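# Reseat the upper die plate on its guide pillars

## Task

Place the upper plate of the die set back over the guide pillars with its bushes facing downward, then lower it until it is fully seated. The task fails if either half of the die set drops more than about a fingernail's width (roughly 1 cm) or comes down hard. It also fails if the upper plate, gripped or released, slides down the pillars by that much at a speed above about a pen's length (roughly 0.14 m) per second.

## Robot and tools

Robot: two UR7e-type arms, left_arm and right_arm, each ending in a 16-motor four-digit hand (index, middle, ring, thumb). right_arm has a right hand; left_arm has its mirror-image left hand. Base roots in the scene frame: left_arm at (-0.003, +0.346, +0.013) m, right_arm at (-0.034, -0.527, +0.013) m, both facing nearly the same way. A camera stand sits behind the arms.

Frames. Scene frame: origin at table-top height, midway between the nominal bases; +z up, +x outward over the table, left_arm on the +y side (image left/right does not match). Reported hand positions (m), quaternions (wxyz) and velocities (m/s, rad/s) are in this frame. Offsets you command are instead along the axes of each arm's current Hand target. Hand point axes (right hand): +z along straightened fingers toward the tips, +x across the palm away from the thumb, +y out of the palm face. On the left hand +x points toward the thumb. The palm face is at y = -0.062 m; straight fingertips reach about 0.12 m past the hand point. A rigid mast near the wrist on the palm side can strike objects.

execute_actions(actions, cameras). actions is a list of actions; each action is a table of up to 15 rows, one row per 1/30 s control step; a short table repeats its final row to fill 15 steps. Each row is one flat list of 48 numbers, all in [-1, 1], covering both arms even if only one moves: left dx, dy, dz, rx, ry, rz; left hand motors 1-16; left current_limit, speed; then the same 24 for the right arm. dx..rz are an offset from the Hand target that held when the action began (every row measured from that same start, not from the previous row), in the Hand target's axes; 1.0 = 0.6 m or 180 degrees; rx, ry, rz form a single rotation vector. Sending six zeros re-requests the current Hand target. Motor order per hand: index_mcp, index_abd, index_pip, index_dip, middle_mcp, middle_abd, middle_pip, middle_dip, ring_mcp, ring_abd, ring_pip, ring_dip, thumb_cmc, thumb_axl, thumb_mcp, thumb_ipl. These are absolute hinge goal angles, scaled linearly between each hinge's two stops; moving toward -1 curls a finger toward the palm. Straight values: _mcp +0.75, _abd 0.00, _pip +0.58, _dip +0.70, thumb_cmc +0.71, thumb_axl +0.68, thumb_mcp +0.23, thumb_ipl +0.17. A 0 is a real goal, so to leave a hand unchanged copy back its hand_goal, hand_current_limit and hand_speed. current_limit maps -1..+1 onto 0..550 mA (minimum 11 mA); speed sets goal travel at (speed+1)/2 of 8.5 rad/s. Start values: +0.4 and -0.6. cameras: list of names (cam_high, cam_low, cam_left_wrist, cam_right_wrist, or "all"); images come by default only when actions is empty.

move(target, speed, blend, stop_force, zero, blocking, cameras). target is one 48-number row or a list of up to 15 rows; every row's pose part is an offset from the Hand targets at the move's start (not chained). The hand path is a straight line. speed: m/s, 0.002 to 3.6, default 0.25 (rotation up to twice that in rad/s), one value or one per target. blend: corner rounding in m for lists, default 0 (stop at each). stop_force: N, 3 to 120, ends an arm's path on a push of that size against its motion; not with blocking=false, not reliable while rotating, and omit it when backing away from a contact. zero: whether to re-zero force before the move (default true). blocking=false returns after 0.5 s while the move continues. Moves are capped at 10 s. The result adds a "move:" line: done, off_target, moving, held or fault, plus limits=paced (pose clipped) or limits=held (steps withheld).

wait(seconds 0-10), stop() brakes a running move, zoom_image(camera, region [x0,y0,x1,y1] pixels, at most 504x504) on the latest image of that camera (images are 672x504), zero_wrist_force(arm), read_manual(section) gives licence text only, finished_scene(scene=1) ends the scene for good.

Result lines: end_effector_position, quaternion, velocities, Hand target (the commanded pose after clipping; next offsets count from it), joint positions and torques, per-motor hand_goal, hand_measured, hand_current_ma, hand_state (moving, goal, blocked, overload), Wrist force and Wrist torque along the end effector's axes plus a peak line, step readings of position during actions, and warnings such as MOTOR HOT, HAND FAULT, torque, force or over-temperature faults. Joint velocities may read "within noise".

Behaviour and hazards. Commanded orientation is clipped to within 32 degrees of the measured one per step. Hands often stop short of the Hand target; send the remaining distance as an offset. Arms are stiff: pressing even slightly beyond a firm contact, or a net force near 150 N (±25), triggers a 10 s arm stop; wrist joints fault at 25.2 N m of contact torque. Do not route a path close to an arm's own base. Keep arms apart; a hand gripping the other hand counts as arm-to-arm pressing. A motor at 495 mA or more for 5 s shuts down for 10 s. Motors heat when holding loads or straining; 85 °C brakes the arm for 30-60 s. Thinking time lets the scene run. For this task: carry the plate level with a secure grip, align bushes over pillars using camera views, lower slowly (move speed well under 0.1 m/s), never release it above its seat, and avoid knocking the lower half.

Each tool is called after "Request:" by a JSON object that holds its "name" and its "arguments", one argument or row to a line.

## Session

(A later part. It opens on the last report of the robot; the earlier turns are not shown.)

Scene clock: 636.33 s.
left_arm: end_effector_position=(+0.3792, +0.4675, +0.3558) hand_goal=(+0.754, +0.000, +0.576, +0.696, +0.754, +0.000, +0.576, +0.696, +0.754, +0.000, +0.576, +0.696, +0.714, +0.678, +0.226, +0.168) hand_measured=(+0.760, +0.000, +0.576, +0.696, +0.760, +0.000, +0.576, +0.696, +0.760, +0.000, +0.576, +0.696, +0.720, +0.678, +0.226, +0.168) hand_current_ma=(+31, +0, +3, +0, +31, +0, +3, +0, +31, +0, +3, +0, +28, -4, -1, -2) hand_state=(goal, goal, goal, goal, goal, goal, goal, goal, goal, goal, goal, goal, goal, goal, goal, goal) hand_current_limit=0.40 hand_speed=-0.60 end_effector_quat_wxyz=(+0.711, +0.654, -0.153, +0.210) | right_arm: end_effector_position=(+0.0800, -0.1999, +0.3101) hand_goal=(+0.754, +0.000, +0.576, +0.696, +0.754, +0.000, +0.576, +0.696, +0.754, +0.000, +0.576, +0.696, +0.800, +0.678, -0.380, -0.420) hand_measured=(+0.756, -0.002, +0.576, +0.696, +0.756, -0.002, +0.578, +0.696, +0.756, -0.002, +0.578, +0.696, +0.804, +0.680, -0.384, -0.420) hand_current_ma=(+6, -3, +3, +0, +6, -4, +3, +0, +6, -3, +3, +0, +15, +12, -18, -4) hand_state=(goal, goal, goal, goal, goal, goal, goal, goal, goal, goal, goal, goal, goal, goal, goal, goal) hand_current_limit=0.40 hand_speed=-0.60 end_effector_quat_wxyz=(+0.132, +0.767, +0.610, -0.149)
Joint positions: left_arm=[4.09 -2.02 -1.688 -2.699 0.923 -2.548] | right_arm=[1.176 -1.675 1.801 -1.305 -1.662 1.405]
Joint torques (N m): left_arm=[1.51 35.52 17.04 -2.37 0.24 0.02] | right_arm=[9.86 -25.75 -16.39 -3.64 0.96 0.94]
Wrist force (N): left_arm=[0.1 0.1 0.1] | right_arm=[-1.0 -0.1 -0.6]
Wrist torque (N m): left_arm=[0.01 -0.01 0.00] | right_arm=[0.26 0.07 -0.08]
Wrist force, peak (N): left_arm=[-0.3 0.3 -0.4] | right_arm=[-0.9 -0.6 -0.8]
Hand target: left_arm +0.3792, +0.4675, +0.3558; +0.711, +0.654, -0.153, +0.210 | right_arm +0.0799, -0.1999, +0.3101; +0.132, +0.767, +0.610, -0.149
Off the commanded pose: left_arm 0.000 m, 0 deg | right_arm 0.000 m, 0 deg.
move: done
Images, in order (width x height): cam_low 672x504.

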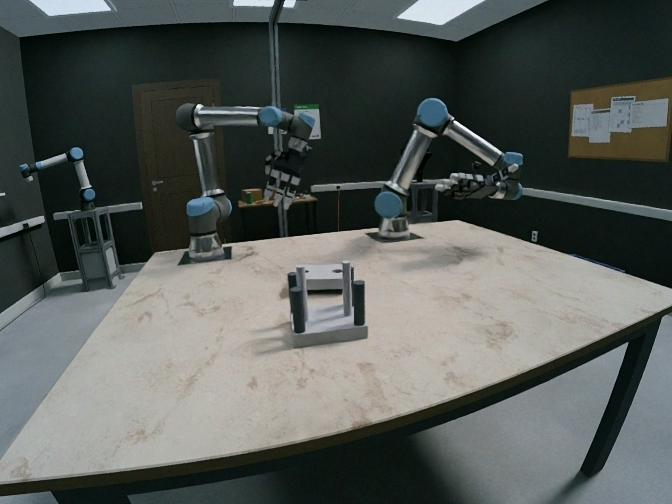

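Request:
{"name": "move", "arguments": {
  "target": [
    [0,0,0,0,0,0,0.754,0,0.576,0.696,0.754,0,0.576,0.696,0.754,0,0.576,0.696,0.714,0.678,0.226,0.168,0.4,-0.6,0.032,0.3599,-0.1322,-0.2503,-0.0222,-0.5134,0.754,0,0.576,0.696,0.754,0,0.576,0.696,0.754,0,0.576,0.696,0.714,0.678,0.226,0.168,0.4,-0.6],
    [0,0,0,0,0,0,0.754,0,0.576,0.696,0.754,0,0.576,0.696,0.754,0,0.576,0.696,0.714,0.678,0.226,0.168,0.4,-0.6,0.339,0.4134,0.1193,-0.2503,-0.0222,-0.5134,0.754,0,0.576,0.696,0.754,0,0.576,0.696,0.754,0,0.576,0.696,0.714,0.678,0.226,0.168,0.4,-0.6]
  ],
  "speed": [0.45,0.25],
  "blend": [0.03,0],
  "cameras": ["cam_right_wrist","cam_low","cam_high"]
}}

Scene clock: 661.50 s.
left_arm: end_effector_position=(+0.3792, +0.4675, +0.3558) hand_goal=(+0.754, +0.000, +0.576, +0.696, +0.754, +0.000, +0.576, +0.696, +0.754, +0.000, +0.576, +0.696, +0.714, +0.678, +0.226, +0.168) hand_measured=(+0.760, +0.000, +0.576, +0.696, +0.760, +0.000, +0.576, +0.696, +0.760, +0.000, +0.576, +0.696, +0.720, +0.678, +0.226, +0.168) hand_current_ma=(+31, +0, +3, +0, +31, +0, +3, +0, +31, +0, +3, +0, +28, -4, -1, -2) hand_state=(goal, goal, goal, goal, goal, goal, goal, goal, goal, goal, goal, goal, goal, goal, goal, goal) hand_current_limit=0.40 hand_speed=-0.60 end_effector_quat_wxyz=(+0.711, +0.654, -0.153, +0.210) | right_arm: end_effector_position=(+0.3597, -0.0995, +0.1700) hand_goal=(+0.754, +0.000, +0.576, +0.696, +0.754, +0.000, +0.576, +0.696, +0.754, +0.000, +0.576, +0.696, +0.714, +0.678, +0.226, +0.168) hand_measured=(+0.754, -0.002, +0.576, +0.696, +0.754, -0.002, +0.578, +0.696, +0.754, -0.002, +0.578, +0.696, +0.716, +0.680, +0.218, +0.164) hand_current_ma=(+2, -3, +3, +0, +2, -4, +3, +0, +2, -3, +3, +0, +8, +10, -41, -19) hand_state=(goal, goal, goal, goal, goal, goal, goal, goal, goal, goal, goal, goal, goal, goal, goal, goal) hand_current_limit=0.40 hand_speed=-0.60 end_effector_quat_wxyz=(+0.259, -0.001, +0.966, +0.000) end_effector_velocity=(-0.001, +0.000, -0.004) end_effector_angular_velocity=(-0.003, +0.004, +0.000)
Joint positions: left_arm=[4.09 -2.02 -1.688 -2.699 0.923 -2.548] | right_arm=[0.62 -1.461 2.267 -2.82 -1.858 -1.032]
Joint velocities: left_arm=[within noise] | right_arm=[0 0.005 0.003 -0.002 0 0]
Joint torques (N m): left_arm=[1.29 35.44 16.77 -2.3 0.45 -0.03] | right_arm=[-10.23 -17.23 -10.92 -4.27 0.98 -0.7]
Wrist force (N): left_arm=[0.0 0.0 0.0] | right_arm=[-1.4 -0.3 -0.2]
Wrist torque (N m): left_arm=[0.02 -0.01 0.00] | right_arm=[0.21 0.13 -0.07]
Wrist force, peak (N): left_arm=[0.5 0.1 0.1] | right_arm=[-2.9 -1.1 -1.5]
Hand target: left_arm +0.3792, +0.4675, +0.3558; +0.711, +0.654, -0.153, +0.210 | right_arm +0.3597, -0.0996, +0.1699; +0.259, -0.001, +0.966, +0.000
Off the commanded pose: left_arm 0.000 m, 0 deg | right_arm 0.000 m, 0 deg.
move: done
camera_calibration:
cam_right_wrist: T_world_to_cam=[[0.675837, 0.616428, 0.404056, -0.222217], [0.0143398, -0.559099, 0.828977, -0.248811], [0.736911, -0.554459, -0.3867, -0.128446], [0, 0, 0, 1]] pos_world=[0.248404, -0.0733478, 0.246377]
Images, in order (width x height): cam_high 672x504, cam_low 672x504, cam_right_wrist 672x504.

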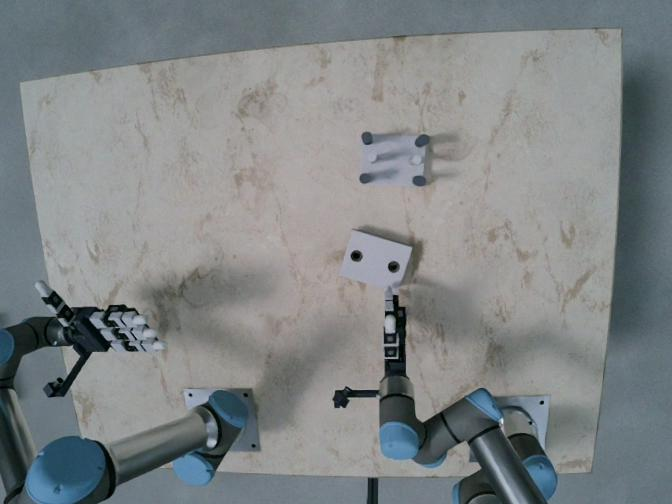

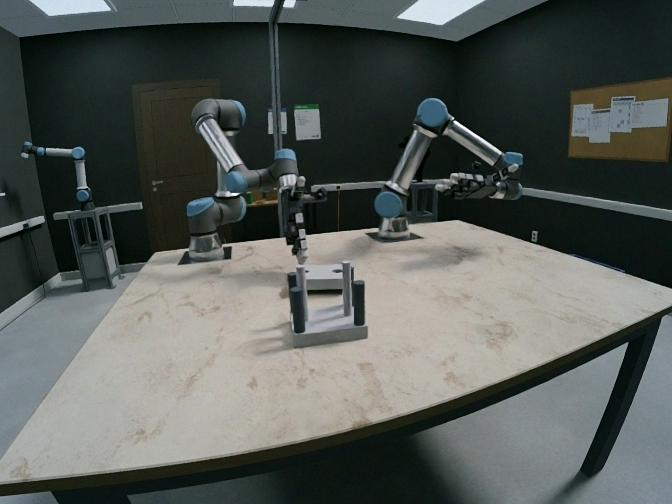

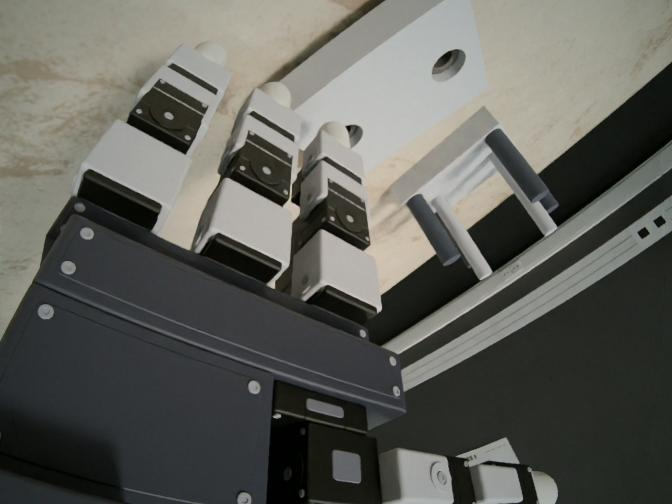

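Request:
{"name": "zoom_image", "arguments": {
  "camera": "cam_right_wrist",
  "region": [230, 0, 490, 180]
}}

Request:
{"name": "zoom_image", "arguments": {
  "camera": "cam_right_wrist",
  "region": [380, 100, 570, 290]
}}

Scaled by 1.938 from the camera's 672x504 image, which has a finer 960x720 frame.

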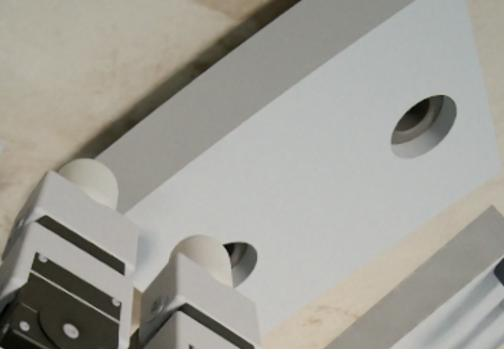

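Scaled by 2.653 from the camera's 672x504 image, which has a finer 960x720 frame.

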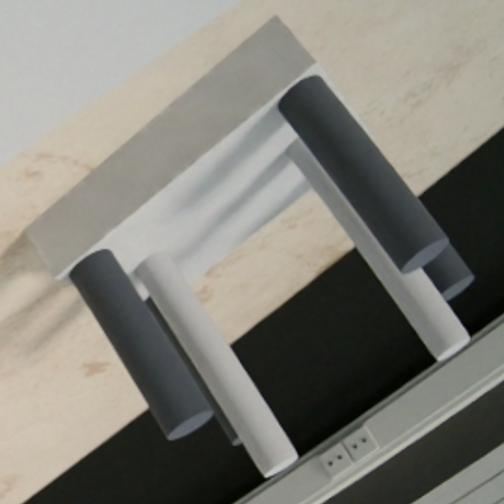

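Request:
{"name": "move", "arguments": {
  "target": [0,0,0,0,0,0,0.754,0,0.576,0.696,0.754,0,0.576,0.696,0.754,0,0.576,0.696,0.714,0.678,0.226,0.168,0.4,-0.6,0.1155,0,-0.0667,0,0,0,0.754,0,0.576,0.696,0.754,0,0.576,0.696,0.754,0,0.576,0.696,0.714,0.678,0.226,0.168,0.4,-0.6],
  "speed": 0.25,
  "cameras": ["cam_right_wrist"]
}}

Request:
{"name": "zoom_image", "arguments": {
  "camera": "cam_right_wrist",
  "region": [370, 60, 530, 180]
}}

Scene clock: 705.50 s.
left_arm: end_effector_position=(+0.3792, +0.4675, +0.3558) hand_goal=(+0.754, +0.000, +0.576, +0.696, +0.754, +0.000, +0.576, +0.696, +0.754, +0.000, +0.576, +0.696, +0.714, +0.678, +0.226, +0.168) hand_measured=(+0.760, +0.000, +0.576, +0.696, +0.760, +0.000, +0.576, +0.696, +0.760, +0.000, +0.576, +0.696, +0.720, +0.678, +0.226, +0.168) hand_current_ma=(+31, +0, +3, +0, +31, +0, +3, +0, +31, +0, +3, +0, +28, -4, -1, -2) hand_state=(goal, goal, goal, goal, goal, goal, goal, goal, goal, goal, goal, goal, goal, goal, goal, goal) hand_current_limit=0.40 hand_speed=-0.60 end_effector_quat_wxyz=(+0.711, +0.654, -0.153, +0.210) | right_arm: end_effector_position=(+0.2797, -0.0997, +0.1700) hand_goal=(+0.754, +0.000, +0.576, +0.696, +0.754, +0.000, +0.576, +0.696, +0.754, +0.000, +0.576, +0.696, +0.714, +0.678, +0.226, +0.168) hand_measured=(+0.754, -0.002, +0.576, +0.696, +0.754, -0.002, +0.578, +0.696, +0.754, -0.002, +0.578, +0.696, +0.716, +0.680, +0.218, +0.164) hand_current_ma=(+2, -3, +3, +0, +2, -4, +3, +0, +2, -3, +3, +0, +8, +10, -41, -19) hand_state=(goal, goal, goal, goal, goal, goal, goal, goal, goal, goal, goal, goal, goal, goal, goal, goal) hand_current_limit=0.40 hand_speed=-0.60 end_effector_quat_wxyz=(+0.258, -0.001, +0.966, +0.000)
Joint positions: left_arm=[4.09 -2.02 -1.688 -2.699 0.923 -2.548] | right_arm=[0.748 -1.575 2.377 -2.778 -1.911 -0.909]
Joint torques (N m): left_arm=[0.8 36.32 16.95 -2.34 0.19 -0.01] | right_arm=[-0.02 -19.52 -18.38 -5.48 0.75 0.5]
Wrist force (N): left_arm=[0.2 -0.2 0.2] | right_arm=[-1.0 -0.4 -0.3]
Wrist torque (N m): left_arm=[-0.04 -0.03 0.02] | right_arm=[0.19 0.08 -0.05]
Wrist force, peak (N): left_arm=[0.3 -0.1 0.6] | right_arm=[-2.7 -0.1 0.6]
Hand target: left_arm +0.3792, +0.4675, +0.3558; +0.711, +0.654, -0.153, +0.210 | right_arm +0.2797, -0.0997, +0.1700; +0.259, -0.001, +0.966, +0.000
Off the commanded pose: left_arm 0.000 m, 0 deg | right_arm 0.000 m, 0 deg.
move: done
camera_calibration:
cam_right_wrist: T_world_to_cam=[[0.675882, 0.61643, 0.403976, -0.168076], [0.0143438, -0.559027, 0.829025, -0.247727], [0.73687, -0.554529, -0.386678, -0.0695524], [0, 0, 0, 1]] pos_world=[0.168404, -0.0734476, 0.246376]
Images, in order (width x height): cam_right_wrist 672x504.

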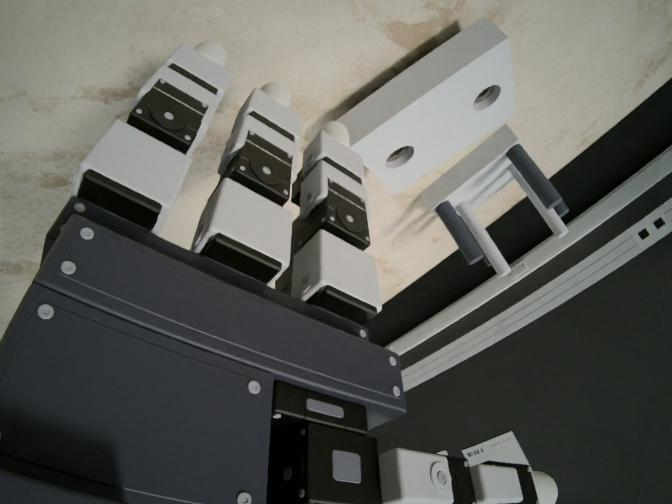

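Scaled by 3.150 from the camera's 672x504 image, which has a finer 960x720 frame.

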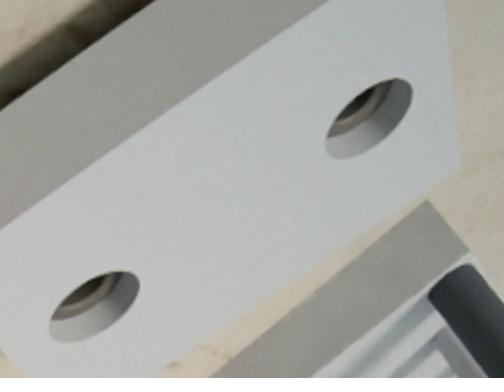

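Request:
{"name": "move", "arguments": {
  "target": [0,0,0,0,0,0,0.754,0,0.576,0.696,0.754,0,0.576,0.696,0.754,0,0.576,0.696,0.714,0.678,0.226,0.168,0.4,-0.6,-0.182,-0.028,0.0184,0,0.3333,0,0.754,0,0.576,0.696,0.754,0,0.576,0.696,0.754,0,0.576,0.696,0.714,0.678,0.226,0.168,0.4,-0.6],
  "speed": 0.4,
  "cameras": ["cam_right_wrist"]
}}

Scene clock: 721.53 s.
left_arm: end_effector_position=(+0.3792, +0.4675, +0.3558) hand_goal=(+0.754, +0.000, +0.576, +0.696, +0.754, +0.000, +0.576, +0.696, +0.754, +0.000, +0.576, +0.696, +0.714, +0.678, +0.226, +0.168) hand_measured=(+0.760, +0.000, +0.576, +0.696, +0.760, +0.000, +0.576, +0.696, +0.760, +0.000, +0.576, +0.696, +0.720, +0.678, +0.226, +0.168) hand_current_ma=(+31, +0, +3, +0, +31, +0, +3, +0, +31, +0, +3, +0, +28, -4, -1, -2) hand_state=(goal, goal, goal, goal, goal, goal, goal, goal, goal, goal, goal, goal, goal, goal, goal, goal) hand_current_limit=0.40 hand_speed=-0.60 end_effector_quat_wxyz=(+0.711, +0.654, -0.153, +0.210) | right_arm: end_effector_position=(+0.3799, -0.1164, +0.2149) hand_goal=(+0.754, +0.000, +0.576, +0.696, +0.754, +0.000, +0.576, +0.696, +0.754, +0.000, +0.576, +0.696, +0.714, +0.678, +0.226, +0.168) hand_measured=(+0.754, +0.000, +0.576, +0.696, +0.754, +0.000, +0.578, +0.696, +0.754, +0.000, +0.578, +0.696, +0.716, +0.680, +0.218, +0.164) hand_current_ma=(+2, -2, +3, +0, +2, -2, +3, +0, +2, -2, +3, +0, +8, +10, -41, -19) hand_state=(goal, goal, goal, goal, goal, goal, goal, goal, goal, goal, goal, goal, goal, goal, goal, goal) hand_current_limit=0.40 hand_speed=-0.60 end_effector_quat_wxyz=(-0.259, -0.001, +0.966, +0.000)
Joint positions: left_arm=[4.09 -2.02 -1.688 -2.699 0.923 -2.548] | right_arm=[0.36 -1.272 1.552 -1.353 -1.401 -1.27]
Joint torques (N m): left_arm=[0.97 35.65 16.39 -2.46 0.37 0] | right_arm=[10.71 -30.45 -29.7 -0.01 -0.34 -0.14]
Wrist force (N): left_arm=[0.0 0.0 -0.3] | right_arm=[-0.6 -0.1 0.6]
Wrist torque (N m): left_arm=[0.03 0.00 0.00] | right_arm=[0.15 0.11 0.12]
Wrist force, peak (N): left_arm=[0.6 0.2 0.0] | right_arm=[-1.4 -0.3 -0.3]
Hand target: left_arm +0.3792, +0.4675, +0.3558; +0.711, +0.654, -0.153, +0.210 | right_arm +0.3799, -0.1164, +0.2149; -0.259, -0.001, +0.966, +0.000
Off the commanded pose: left_arm 0.000 m, 0 deg | right_arm 0.000 m, 0 deg.
move: done
camera_calibration:
cam_right_wrist: T_world_to_cam=[[0.687556, 0.616384, -0.383846, -0.0786935], [0.725331, -0.558169, 0.402919, -0.474206], [0.0341016, -0.555445, -0.830854, 0.22709], [0, 0, 0, 1]] pos_world=[0.390318, -0.0900453, 0.349539]
Images, in order (width x height): cam_right_wrist 672x504.

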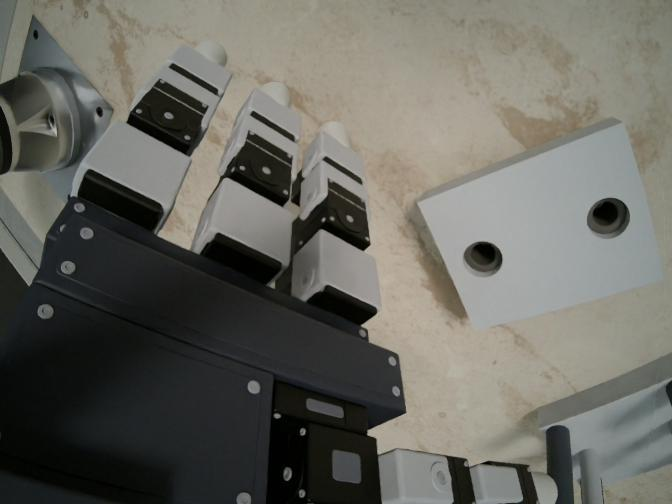

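Request:
{"name": "zoom_image", "arguments": {
  "camera": "cam_right_wrist",
  "region": [400, 100, 672, 340]
}}

Request:
{"name": "zoom_image", "arguments": {
  "camera": "cam_right_wrist",
  "region": [455, 225, 515, 285]
}}

Request:
{"name": "zoom_image", "arguments": {
  "camera": "cam_right_wrist",
  "region": [578, 187, 638, 247]
}}

Scaled by 1.853 from the camera's 672x504 image, which has a finer 960x720 frame.

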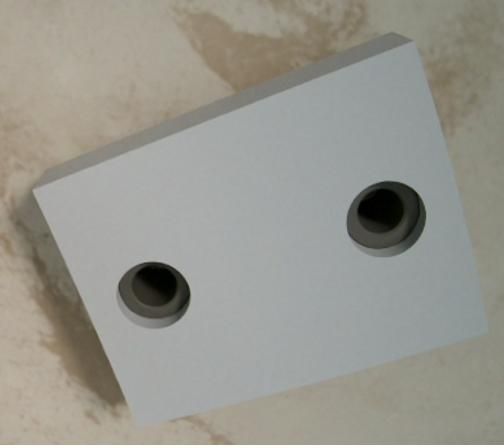

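Scaled by 8.400 from the camera's 672x504 image, which has a finer 960x720 frame.

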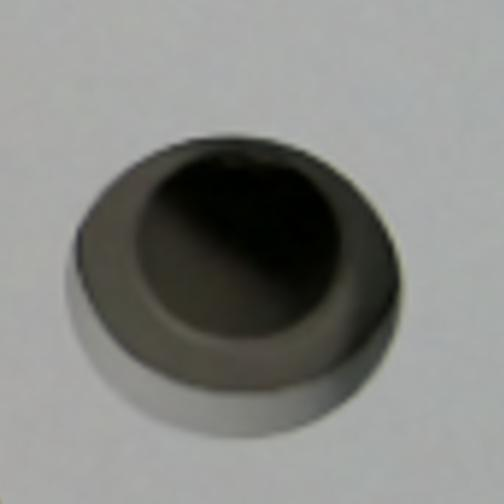

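Scaled by 8.400 from the camera's 672x504 image, which has a finer 960x720 frame.

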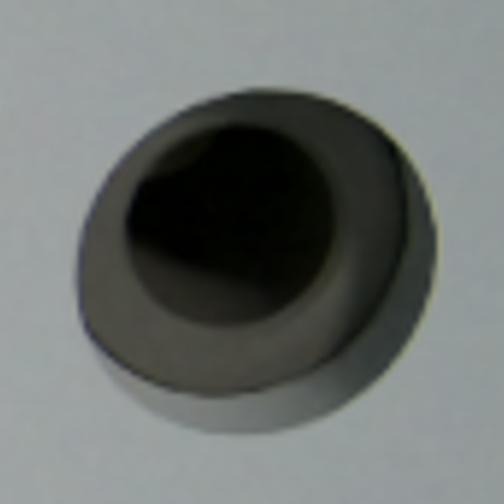

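Request:
{"name": "move", "arguments": {
  "target": [0,0,0,0,0,0,0.754,0,0.576,0.696,0.754,0,0.576,0.696,0.754,0,0.576,0.696,0.714,0.678,0.226,0.168,0.4,-0.6,-0.2128,-0.0683,-0.2615,0,-0.0833,0,0.754,0,0.576,0.696,0.754,0,0.576,0.696,0.754,0,0.576,0.696,0.714,0.678,0.226,0.168,0.4,-0.6],
  "speed": 0.4,
  "cameras": ["cam_right_wrist"]
}}

Request:
{"name": "zoom_image", "arguments": {
  "camera": "cam_right_wrist",
  "region": [400, 60, 672, 340]
}}

Scene clock: 744.63 s.
left_arm: end_effector_position=(+0.3792, +0.4675, +0.3558) hand_goal=(+0.754, +0.000, +0.576, +0.696, +0.754, +0.000, +0.576, +0.696, +0.754, +0.000, +0.576, +0.696, +0.714, +0.678, +0.226, +0.168) hand_measured=(+0.760, +0.000, +0.576, +0.696, +0.760, +0.000, +0.576, +0.696, +0.760, +0.000, +0.576, +0.696, +0.720, +0.678, +0.226, +0.168) hand_current_ma=(+31, +0, +3, +0, +31, +0, +3, +0, +31, +0, +3, +0, +28, -4, -1, -2) hand_state=(goal, goal, goal, goal, goal, goal, goal, goal, goal, goal, goal, goal, goal, goal, goal, goal) hand_current_limit=0.40 hand_speed=-0.60 end_effector_quat_wxyz=(+0.711, +0.654, -0.153, +0.210) | right_arm: end_effector_position=(+0.5689, -0.1571, +0.2868) hand_goal=(+0.754, +0.000, +0.576, +0.696, +0.754, +0.000, +0.576, +0.696, +0.754, +0.000, +0.576, +0.696, +0.714, +0.678, +0.226, +0.168) hand_measured=(+0.754, +0.000, +0.576, +0.696, +0.754, +0.000, +0.578, +0.696, +0.754, +0.000, +0.578, +0.696, +0.716, +0.680, +0.218, +0.164) hand_current_ma=(+2, -2, +3, +0, +2, -2, +3, +0, +2, -2, +3, +0, +7, +10, -40, -19) hand_state=(goal, goal, goal, goal, goal, goal, goal, goal, goal, goal, goal, goal, goal, goal, goal, goal) hand_current_limit=0.40 hand_speed=-0.60 end_effector_quat_wxyz=(-0.131, -0.001, +0.991, +0.000)
Joint positions: left_arm=[4.09 -2.02 -1.688 -2.699 0.923 -2.548] | right_arm=[0.241 -1.081 1.107 -1.341 -1.513 -1.353]
Joint torques (N m): left_arm=[1.57 36.2 17.53 -2.41 0.53 -0.07] | right_arm=[8.42 -42.56 -31.43 -3.85 1.4 0.73]
Wrist force (N): left_arm=[-0.1 0.1 -0.1] | right_arm=[-0.7 -0.5 0.1]
Wrist torque (N m): left_arm=[0.03 0.00 -0.01] | right_arm=[0.14 0.11 0.08]
Wrist force, peak (N): left_arm=[0.1 0.0 0.5] | right_arm=[-2.7 -1.1 -1.3]
Hand target: left_arm +0.3792, +0.4675, +0.3558; +0.711, +0.654, -0.153, +0.210 | right_arm +0.5690, -0.1571, +0.2869; -0.131, -0.001, +0.991, +0.000
Off the commanded pose: left_arm 0.000 m, 0 deg | right_arm 0.000 m, 0 deg.
move: done
camera_calibration:
cam_right_wrist: T_world_to_cam=[[0.763329, 0.616495, -0.193038, -0.253724], [0.596648, -0.558229, 0.576534, -0.639581], [0.247671, -0.555261, -0.793943, 0.125649], [0, 0, 0, 1]] pos_world=[0.54416, -0.130845, 0.41952]
Images, in order (width x height): cam_right_wrist 672x504.

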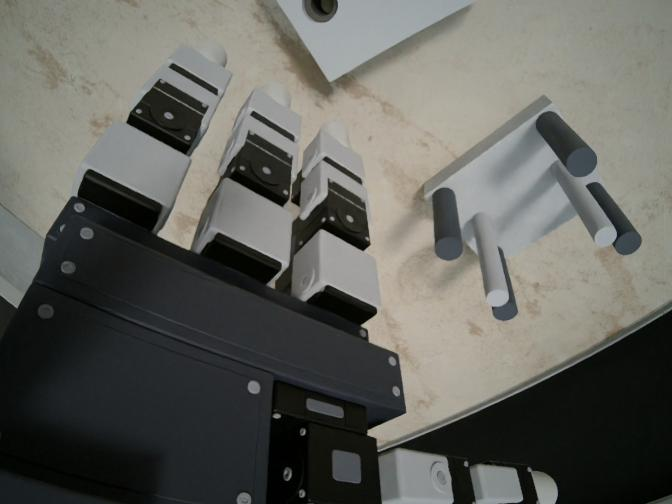

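Scaled by 1.800 from the camera's 672x504 image, which has a finer 960x720 frame.

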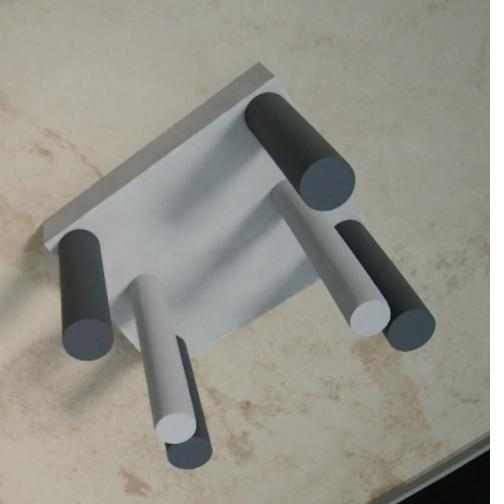

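Request:
{"name": "zoom_image", "arguments": {
  "camera": "cam_right_wrist",
  "region": [460, 210, 540, 330]
}}

Request:
{"name": "zoom_image", "arguments": {
  "camera": "cam_right_wrist",
  "region": [545, 150, 645, 260]
}}

Request:
{"name": "zoom_image", "arguments": {
  "camera": "cam_right_wrist",
  "region": [410, 80, 610, 280]
}}

Scaled by 4.200 from the camera's 672x504 image, which has a finer 960x720 frame.

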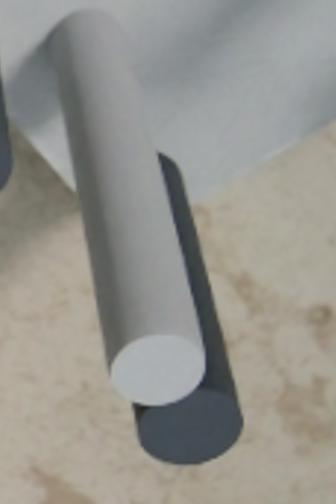

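Scaled by 4.582 from the camera's 672x504 image, which has a finer 960x720 frame.

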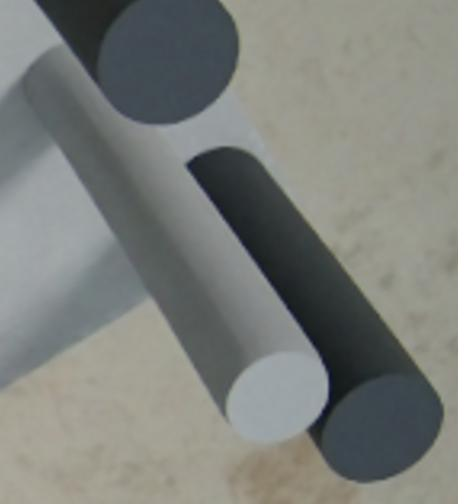

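Scaled by 2.520 from the camera's 672x504 image, which has a finer 960x720 frame.

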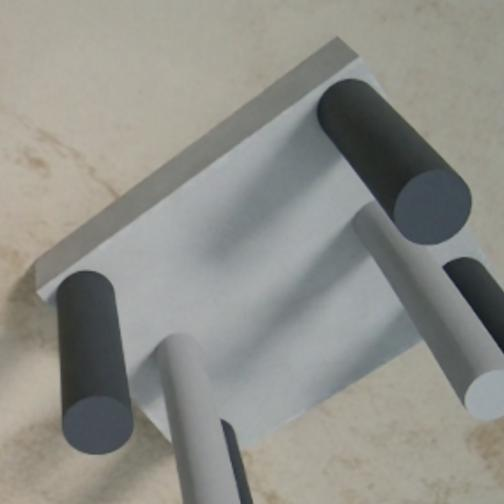

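Request:
{"name": "move", "arguments": {
  "target": [
    [0,0,0,0,0,0,0.754,0,0.576,0.696,0.754,0,0.576,0.696,0.754,0,0.576,0.696,0.714,0.678,0.226,0.168,0.4,-0.6,0.267,-0.3217,-0.0372,-0.0657,-0.0657,0.4974,1,0,1,1,1,0,1,1,-0.753,0,-0.591,0.9,0.714,0.678,0.226,0.168,0.4,-0.6],
    [0,0,0,0,0,0,0.754,0,0.576,0.696,0.754,0,0.576,0.696,0.754,0,0.576,0.696,0.714,0.678,0.226,0.168,0.4,-0.6,0.187,-0.4367,0.3383,0.1454,-0.1914,-0.8827,1,0,1,1,1,0,1,1,-0.753,0,-0.591,0.9,0.714,0.678,0.226,0.168,0.4,-0.6]
  ],
  "speed": [0.5,0.4],
  "blend": [0.02,0],
  "cameras": ["all"]
}}

Scene clock: 995.00 s.
left_arm: end_effector_position=(+0.3792, +0.4675, +0.3558) hand_goal=(+0.754, +0.000, +0.576, +0.696, +0.754, +0.000, +0.576, +0.696, +0.754, +0.000, +0.576, +0.696, +0.714, +0.678, +0.226, +0.168) hand_measured=(+0.760, +0.000, +0.576, +0.696, +0.760, +0.000, +0.576, +0.696, +0.760, +0.000, +0.576, +0.696, +0.720, +0.678, +0.226, +0.168) hand_current_ma=(+31, +0, +3, +0, +31, +0, +3, +0, +31, +0, +3, +0, +28, -4, -1, -2) hand_state=(goal, goal, goal, goal, goal, goal, goal, goal, goal, goal, goal, goal, goal, goal, goal, goal) hand_current_limit=0.40 hand_speed=-0.60 end_effector_quat_wxyz=(+0.711, +0.654, -0.153, +0.210) | right_arm: end_effector_position=(+0.4083, -0.4193, +0.1199) hand_goal=(+1.000, +0.000, +1.000, +1.000, +1.000, +0.000, +1.000, +1.000, -0.752, +0.000, -0.590, +0.900, +0.714, +0.678, +0.226, +0.168) hand_measured=(+0.988, +0.000, +0.994, +0.996, +0.988, +0.000, +0.994, +0.996, -0.700, +0.004, -0.584, +0.902, +0.714, +0.680, +0.218, +0.164) hand_current_ma=(-50, -2, -23, -11, -48, -2, -25, -10, +243, +11, +19, +4, -3, +10, -40, -19) hand_state=(goal, goal, goal, goal, goal, goal, goal, goal, blocked, goal, goal, goal, goal, goal, goal, goal) hand_current_limit=0.40 hand_speed=-0.60 end_effector_quat_wxyz=(-0.188, +0.969, -0.159, +0.031)
Joint positions: left_arm=[4.09 -2.02 -1.688 -2.699 0.923 -2.548] | right_arm=[-0.073 -1.466 2.133 -2.333 -1.198 1.826]
Joint torques (N m): left_arm=[0.8 36.53 17.76 -2.63 0.48 -0.03] | right_arm=[10.36 -29.99 -25.57 -2.45 -1.03 1]
Wrist force (N): left_arm=[0.3 0.2 -0.2] | right_arm=[-1.3 0.0 0.4]
Wrist torque (N m): left_arm=[0.05 -0.04 0.03] | right_arm=[0.31 0.15 0.11]
Wrist force, peak (N): left_arm=[0.4 -0.2 -0.4] | right_arm=[-2.0 -1.1 -0.7]
Hand target: left_arm +0.3792, +0.4675, +0.3558; +0.711, +0.654, -0.153, +0.210 | right_arm +0.4083, -0.4193, +0.1199; -0.188, +0.969, -0.159, +0.031
Off the commanded pose: left_arm 0.000 m, 0 deg | right_arm 0.000 m, 0 deg.
move: done
camera_calibration:
cam_right_wrist: T_world_to_cam=[[-0.930358, -0.29378, -0.219378, 0.311195], [-0.323195, 0.37455, 0.869056, 0.137792], [-0.173144, 0.879435, -0.443414, 0.618693], [0, 0, 0, 1]] pos_world=[0.441179, -0.504287, 0.222858]

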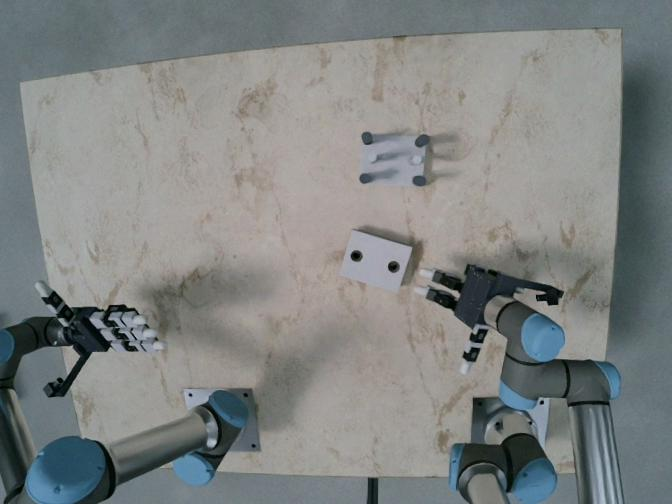

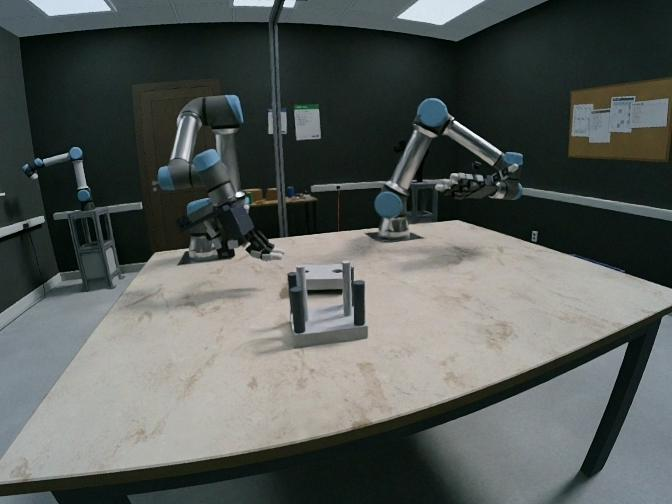

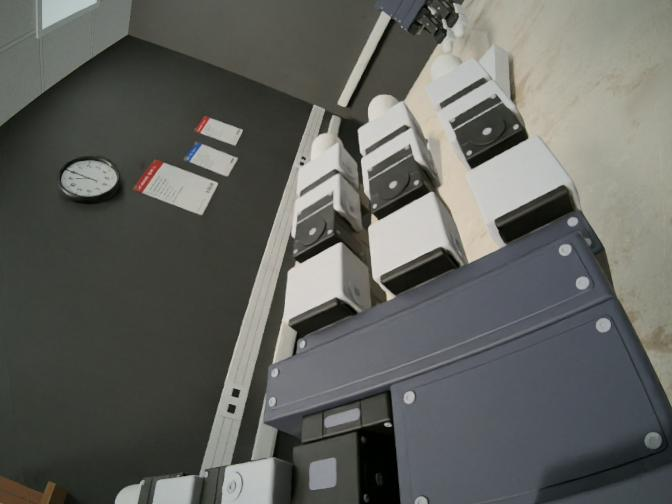

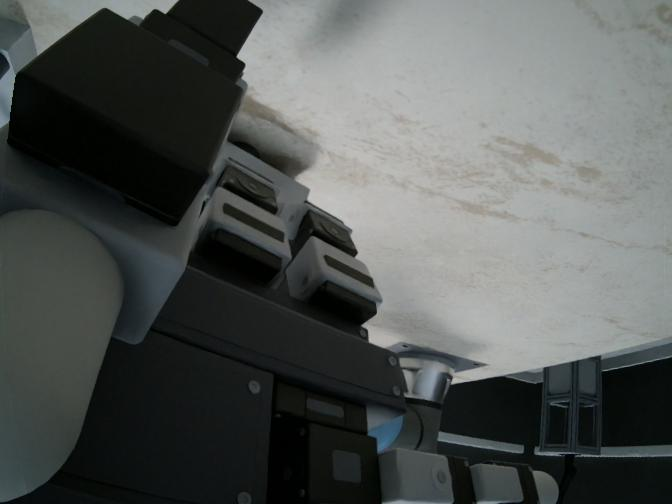

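Request:
{"name": "move", "arguments": {
  "target": [-0.0373,-0.1823,0.1663,-0.0525,-0.2896,0.3582, 1,0,1,1,1,0,1,1,-0.70,0,-0.59,0.9,0.714,0.678,0.226,0.168,0.4,-0.6, 0,0,0,0,0,0, 1,0,1,1,1,0,1,1,-0.70,0,-0.59,0.9,0.714,0.678,0.226,0.168,0.4,-0.6],
  "speed": 0.3,
  "cameras": ["cam_high"]
}}

Scene clock: 1181.33 s.
left_arm: end_effector_position=(+0.4201, +0.3599, +0.2601) hand_goal=(+1.000, +0.000, +1.000, +1.000, +1.000, +0.000, +1.000, +1.000, -0.700, +0.000, -0.590, +0.900, +0.714, +0.678, +0.226, +0.168) hand_measured=(+1.000, +0.000, +0.998, +0.998, +1.000, +0.000, +0.998, +0.998, -0.688, +0.000, -0.588, +0.900, +0.718, +0.678, +0.226, +0.168) hand_current_ma=(-2, -2, -8, -14, -2, -2, -8, -11, +64, +0, +6, -3, +16, -4, -3, -2) hand_state=(goal, goal, goal, goal, goal, goal, goal, goal, goal, goal, goal, goal, goal, goal, goal, goal) hand_current_limit=0.40 hand_speed=-0.60 end_effector_quat_wxyz=(-0.408, -0.443, +0.762, -0.239) | right_arm: end_effector_position=(+0.4083, -0.4193, +0.1199) hand_goal=(+1.000, +0.000, +1.000, +1.000, +1.000, +0.000, +1.000, +1.000, -0.700, +0.000, -0.590, +0.900, +0.714, +0.678, +0.226, +0.168) hand_measured=(+0.988, +0.000, +0.994, +0.996, +0.988, +0.000, +0.994, +0.996, -0.692, +0.004, -0.590, +0.900, +0.714, +0.680, +0.218, +0.164) hand_current_ma=(-50, -2, -23, -11, -48, -2, -25, -10, +33, +11, +1, +2, -3, +10, -40, -19) hand_state=(goal, goal, goal, goal, goal, goal, goal, goal, goal, goal, goal, goal, goal, goal, goal, goal) hand_current_limit=0.40 hand_speed=-0.60 end_effector_quat_wxyz=(-0.188, +0.969, -0.159, +0.031)
Joint positions: left_arm=[3.576 -1.971 -1.482 -2.155 1.086 -1.924] | right_arm=[-0.073 -1.466 2.133 -2.333 -1.198 1.826]
Joint torques (N m): left_arm=[15.69 31.93 28.89 0.3 -3.24 -1.39] | right_arm=[10.09 -32.03 -26.32 -1.45 -0.55 -0.38]
Motor temperatures (°C): left_arm=[29 35 33 35 49 36] | right_arm=[28 32 30 29 34 39]
Wrist force (N): left_arm=[-1.2 0.8 1.2] | right_arm=[-1.4 -0.3 0.4]
Wrist torque (N m): left_arm=[-0.11 0.21 -0.05] | right_arm=[0.26 0.17 0.08]
Wrist force, peak (N): left_arm=[-1.3 0.6 1.6] | right_arm=[-1.7 -0.1 0.8]
Hand target: left_arm +0.4202, +0.3600, +0.2601; -0.408, -0.443, +0.762, -0.239 | right_arm +0.4083, -0.4193, +0.1199; -0.188, +0.969, -0.159, +0.031
Off the commanded pose: left_arm 0.000 m, 0 deg | right_arm 0.000 m, 0 deg.
move: done
Images, in order (width x height): cam_high 672x504.

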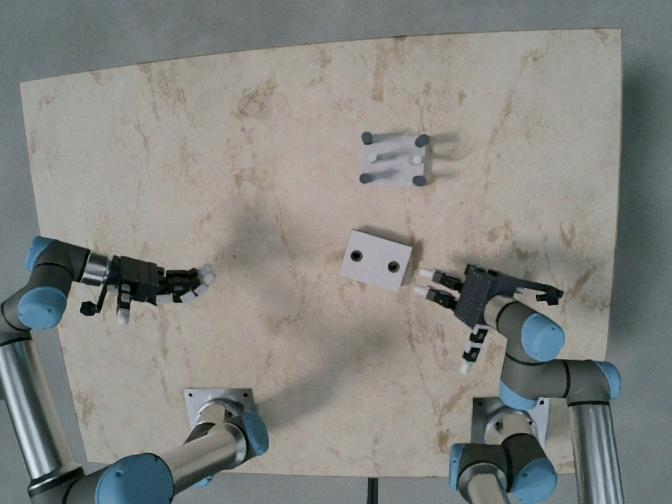

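Request:
{"name": "move", "arguments": {
  "target": [-0.0295,-0.4002,0.1378,-0.1162,-0.1760,0.4343, 1,0,1,1,1,0,1,1,-0.70,0,-0.59,0.9,0.714,0.678,0.226,0.168,0.4,-0.6, 0,0,0,0,0,0, 1,0,1,1,1,0,1,1,-0.70,0,-0.59,0.9,0.714,0.678,0.226,0.168,0.4,-0.6],
  "speed": 0.3,
  "cameras": ["all"]
}}

Scene clock: 1199.90 s.
left_arm: end_effector_position=(+0.6000, +0.1899, +0.2005) hand_goal=(+1.000, +0.000, +1.000, +1.000, +1.000, +0.000, +1.000, +1.000, -0.700, +0.000, -0.590, +0.900, +0.714, +0.678, +0.226, +0.168) hand_measured=(+0.994, +0.000, +0.998, +0.998, +0.994, +0.000, +0.998, +0.998, -0.688, +0.000, -0.588, +0.900, +0.712, +0.678, +0.224, +0.168) hand_current_ma=(-28, -2, -8, -14, -28, -2, -8, -11, +64, +0, +6, -3, -5, -4, -14, -2) hand_state=(goal, goal, goal, goal, goal, goal, goal, goal, goal, goal, goal, goal, goal, goal, goal, goal) hand_current_limit=0.40 hand_speed=-0.60 end_effector_quat_wxyz=(-0.030, +0.157, +0.969, -0.189) | right_arm: end_effector_position=(+0.4083, -0.4193, +0.1199) hand_goal=(+1.000, +0.000, +1.000, +1.000, +1.000, +0.000, +1.000, +1.000, -0.700, +0.000, -0.590, +0.900, +0.714, +0.678, +0.226, +0.168) hand_measured=(+0.988, +0.000, +0.994, +0.996, +0.988, +0.000, +0.994, +0.996, -0.692, +0.004, -0.590, +0.900, +0.714, +0.680, +0.218, +0.164) hand_current_ma=(-50, -2, -23, -11, -48, -2, -25, -10, +33, +11, +1, +2, -3, +10, -40, -19) hand_state=(goal, goal, goal, goal, goal, goal, goal, goal, goal, goal, goal, goal, goal, goal, goal, goal) hand_current_limit=0.40 hand_speed=-0.60 end_effector_quat_wxyz=(-0.188, +0.969, -0.159, +0.031)
Joint positions: left_arm=[3.076 -1.951 -1.485 -1.39 1.202 -1.264] | right_arm=[-0.073 -1.466 2.133 -2.333 -1.198 1.826]
Joint torques (N m): left_arm=[15.33 38.84 30.78 2.49 -2.99 -0.46] | right_arm=[7.7 -31.53 -25.77 -1.66 -0.19 -1.09]
Wrist force (N): left_arm=[0.1 0.9 0.7] | right_arm=[-1.3 0.1 0.1]
Wrist torque (N m): left_arm=[0.00 0.10 0.00] | right_arm=[0.34 0.16 0.10]
Wrist force, peak (N): left_arm=[-1.5 2.4 0.8] | right_arm=[-1.8 0.3 0.4]
Hand target: left_arm +0.6001, +0.1900, +0.2005; -0.030, +0.157, +0.969, -0.189 | right_arm +0.4083, -0.4193, +0.1199; -0.188, +0.969, -0.159, +0.031
Off the commanded pose: left_arm 0.000 m, 0 deg | right_arm 0.000 m, 0 deg.
move: done
camera_calibration:
cam_left_wrist: T_world_to_cam=[[0.588947, -0.770308, 0.244474, -0.291811], [-0.475674, -0.0858474, 0.875423, 0.078471], [-0.653357, -0.631867, -0.416975, 0.723119], [0, 0, 0, 1]] pos_world=[0.681643, 0.238868, 0.304167]
cam_right_wrist: T_world_to_cam=[[-0.930363, -0.293648, -0.219533, 0.31132], [-0.323284, 0.374582, 0.869009, 0.137771], [-0.172949, 0.879466, -0.443429, 0.61867], [0, 0, 0, 1]] pos_world=[0.441178, -0.504287, 0.222957]

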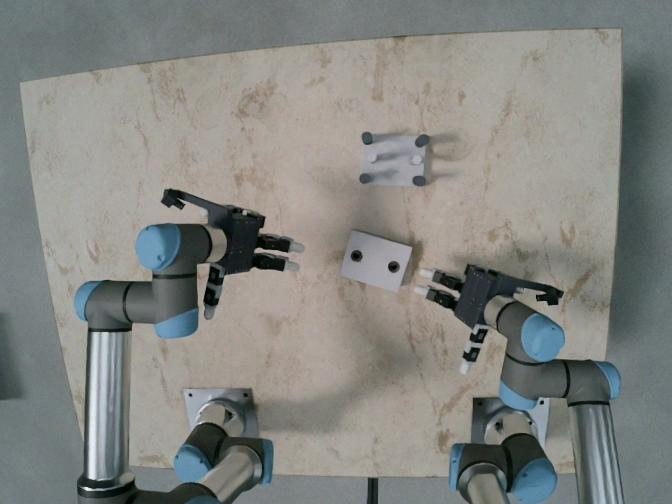

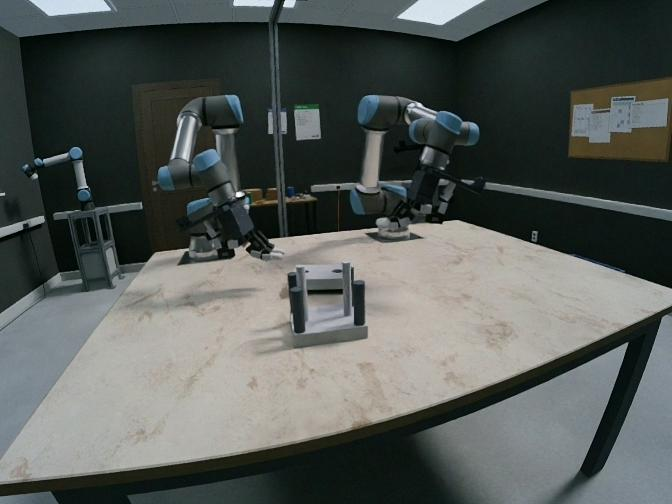

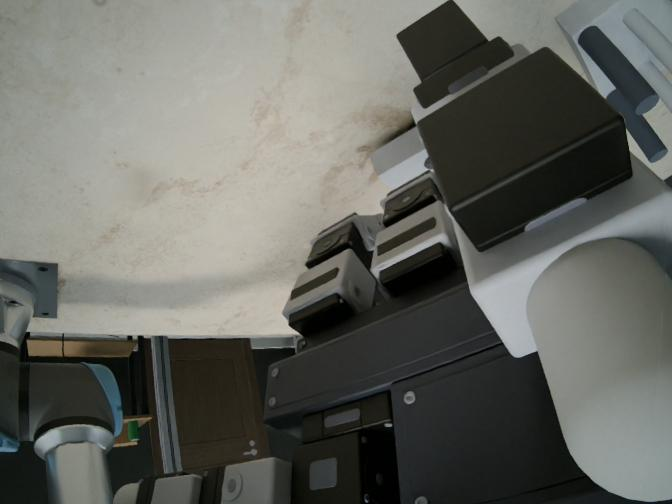

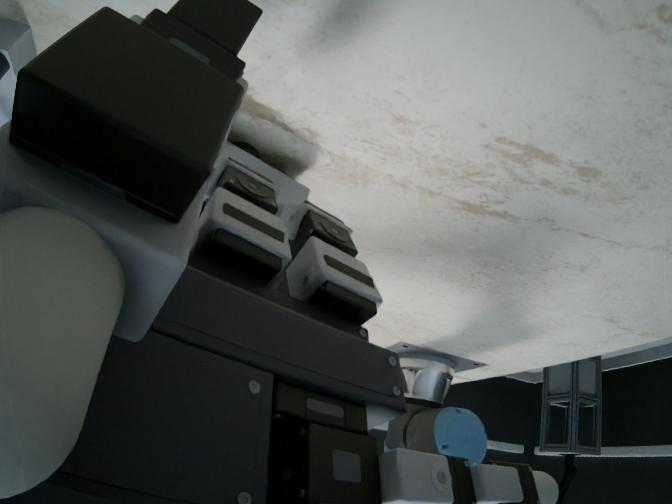

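Request:
{"name": "zoom_image", "arguments": {
  "camera": "cam_high",
  "region": [200, 180, 500, 400]
}}

Request:
{"name": "zoom_image", "arguments": {
  "camera": "cam_low",
  "region": [200, 170, 500, 370]
}}

Scaled by 1.680.

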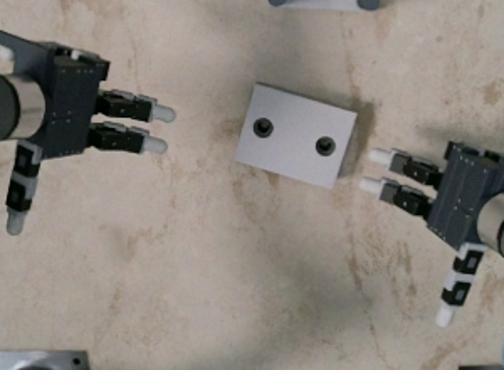

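Scaled by 1.680.

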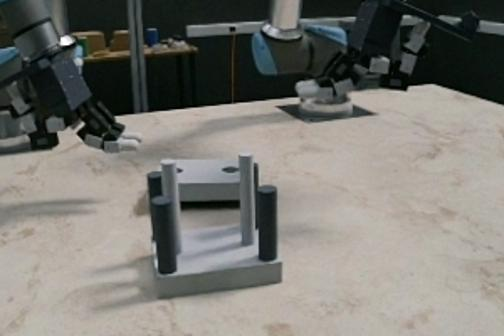

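Request:
{"name": "move", "arguments": {
  "target": [
    [0,-0.0625,-0.1545,0,0,0, 1,0,1,1,1,0,1,1,-0.70,0,-0.59,0.9,0.714,0.678,0.226,0.168,0.4,-0.6, 0,-0.0938,-0.2317,0,0,0, 1,0,1,1,1,0,1,1,-0.70,0,-0.59,0.9,0.714,0.678,0.226,0.168,0.4,-0.6],
    [-0.1795,-0.1663,-0.1545,0,0,0.5, 1,0,1,1,1,0,1,1,-0.70,0,-0.59,0.9,0.714,0.678,0.226,0.168,0.4,-0.6, 0.1795,-0.1976,-0.2317,0,0,-0.5, 1,0,1,1,1,0,1,1,-0.70,0,-0.59,0.9,0.714,0.678,0.226,0.168,0.4,-0.6]
  ],
  "speed": 0.5,
  "blend": 0.05,
  "cameras": ["cam_high"]
}}

Scene clock: 1453.27 s.
left_arm: end_effector_position=(+0.6839, +0.1014, +0.3240) hand_goal=(+1.000, +0.000, +1.000, +1.000, +1.000, +0.000, +1.000, +1.000, -0.700, +0.000, -0.590, +0.900, +0.714, +0.678, +0.226, +0.168) hand_measured=(+0.994, +0.000, +0.998, +0.998, +0.994, +0.000, +0.998, +0.998, -0.688, +0.000, -0.588, +0.900, +0.712, +0.678, +0.224, +0.168) hand_current_ma=(-34, -2, -8, -14, -34, -2, -8, -11, +64, +2, +6, -3, -7, -4, -17, -2) hand_state=(goal, goal, goal, goal, goal, goal, goal, goal, goal, goal, goal, goal, goal, goal, goal, goal) hand_current_limit=0.40 hand_speed=-0.60 end_effector_quat_wxyz=(+0.112, +0.796, +0.574, -0.155) | right_arm: end_effector_position=(+0.5288, -0.3989, +0.2931) hand_goal=(+1.000, +0.000, +1.000, +1.000, +1.000, +0.000, +1.000, +1.000, -0.700, +0.000, -0.590, +0.900, +0.714, +0.678, +0.226, +0.168) hand_measured=(+0.988, +0.000, +0.994, +0.996, +0.988, +0.000, +0.994, +0.998, -0.692, +0.004, -0.590, +0.900, +0.712, +0.680, +0.218, +0.164) hand_current_ma=(-50, -2, -23, -11, -48, -2, -24, -10, +33, +11, +1, +2, -6, +10, -36, -18) hand_state=(goal, goal, goal, goal, goal, goal, goal, goal, goal, goal, goal, goal, goal, goal, goal, goal) hand_current_limit=0.40 hand_speed=-0.60 end_effector_quat_wxyz=(-0.111, +0.797, +0.573, +0.155) end_effector_velocity=(+0.001, +0.000, +0.002) end_effector_angular_velocity=(-0.002, -0.005, +0.004)
Joint positions: left_arm=[3.076 -1.909 -1.282 -1.634 1.202 0.307] | right_arm=[-0.073 -1.637 1.879 -1.908 -1.198 0.256]
Joint velocities: left_arm=[within noise] | right_arm=[0 0 -0.002 -0.001 -0.001 -0.005]
Joint torques (N m): left_arm=[-7.96 42.92 12.83 3.59 -3.37 1.51] | right_arm=[11.36 -28.6 -27.57 -3.39 -0.54 -1.41]
Wrist force (N): left_arm=[1.1 0.4 0.1] | right_arm=[-0.9 -0.2 0.5]
Wrist torque (N m): left_arm=[0.04 -0.03 0.04] | right_arm=[0.20 0.20 0.11]
Wrist force, peak (N): left_arm=[0.3 1.8 2.5] | right_arm=[-1.3 1.7 2.9]
Hand target: left_arm +0.6839, +0.1012, +0.3240; +0.112, +0.796, +0.574, -0.155 | right_arm +0.5288, -0.3988, +0.2932; -0.111, +0.797, +0.573, +0.155
Off the commanded pose: left_arm 0.000 m, 0 deg | right_arm 0.000 m, 0 deg.
move: done
Images, in order (width x height): cam_high 672x504.

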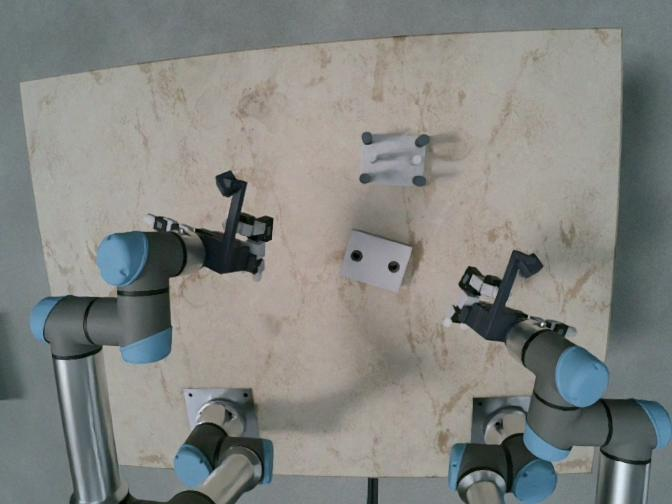

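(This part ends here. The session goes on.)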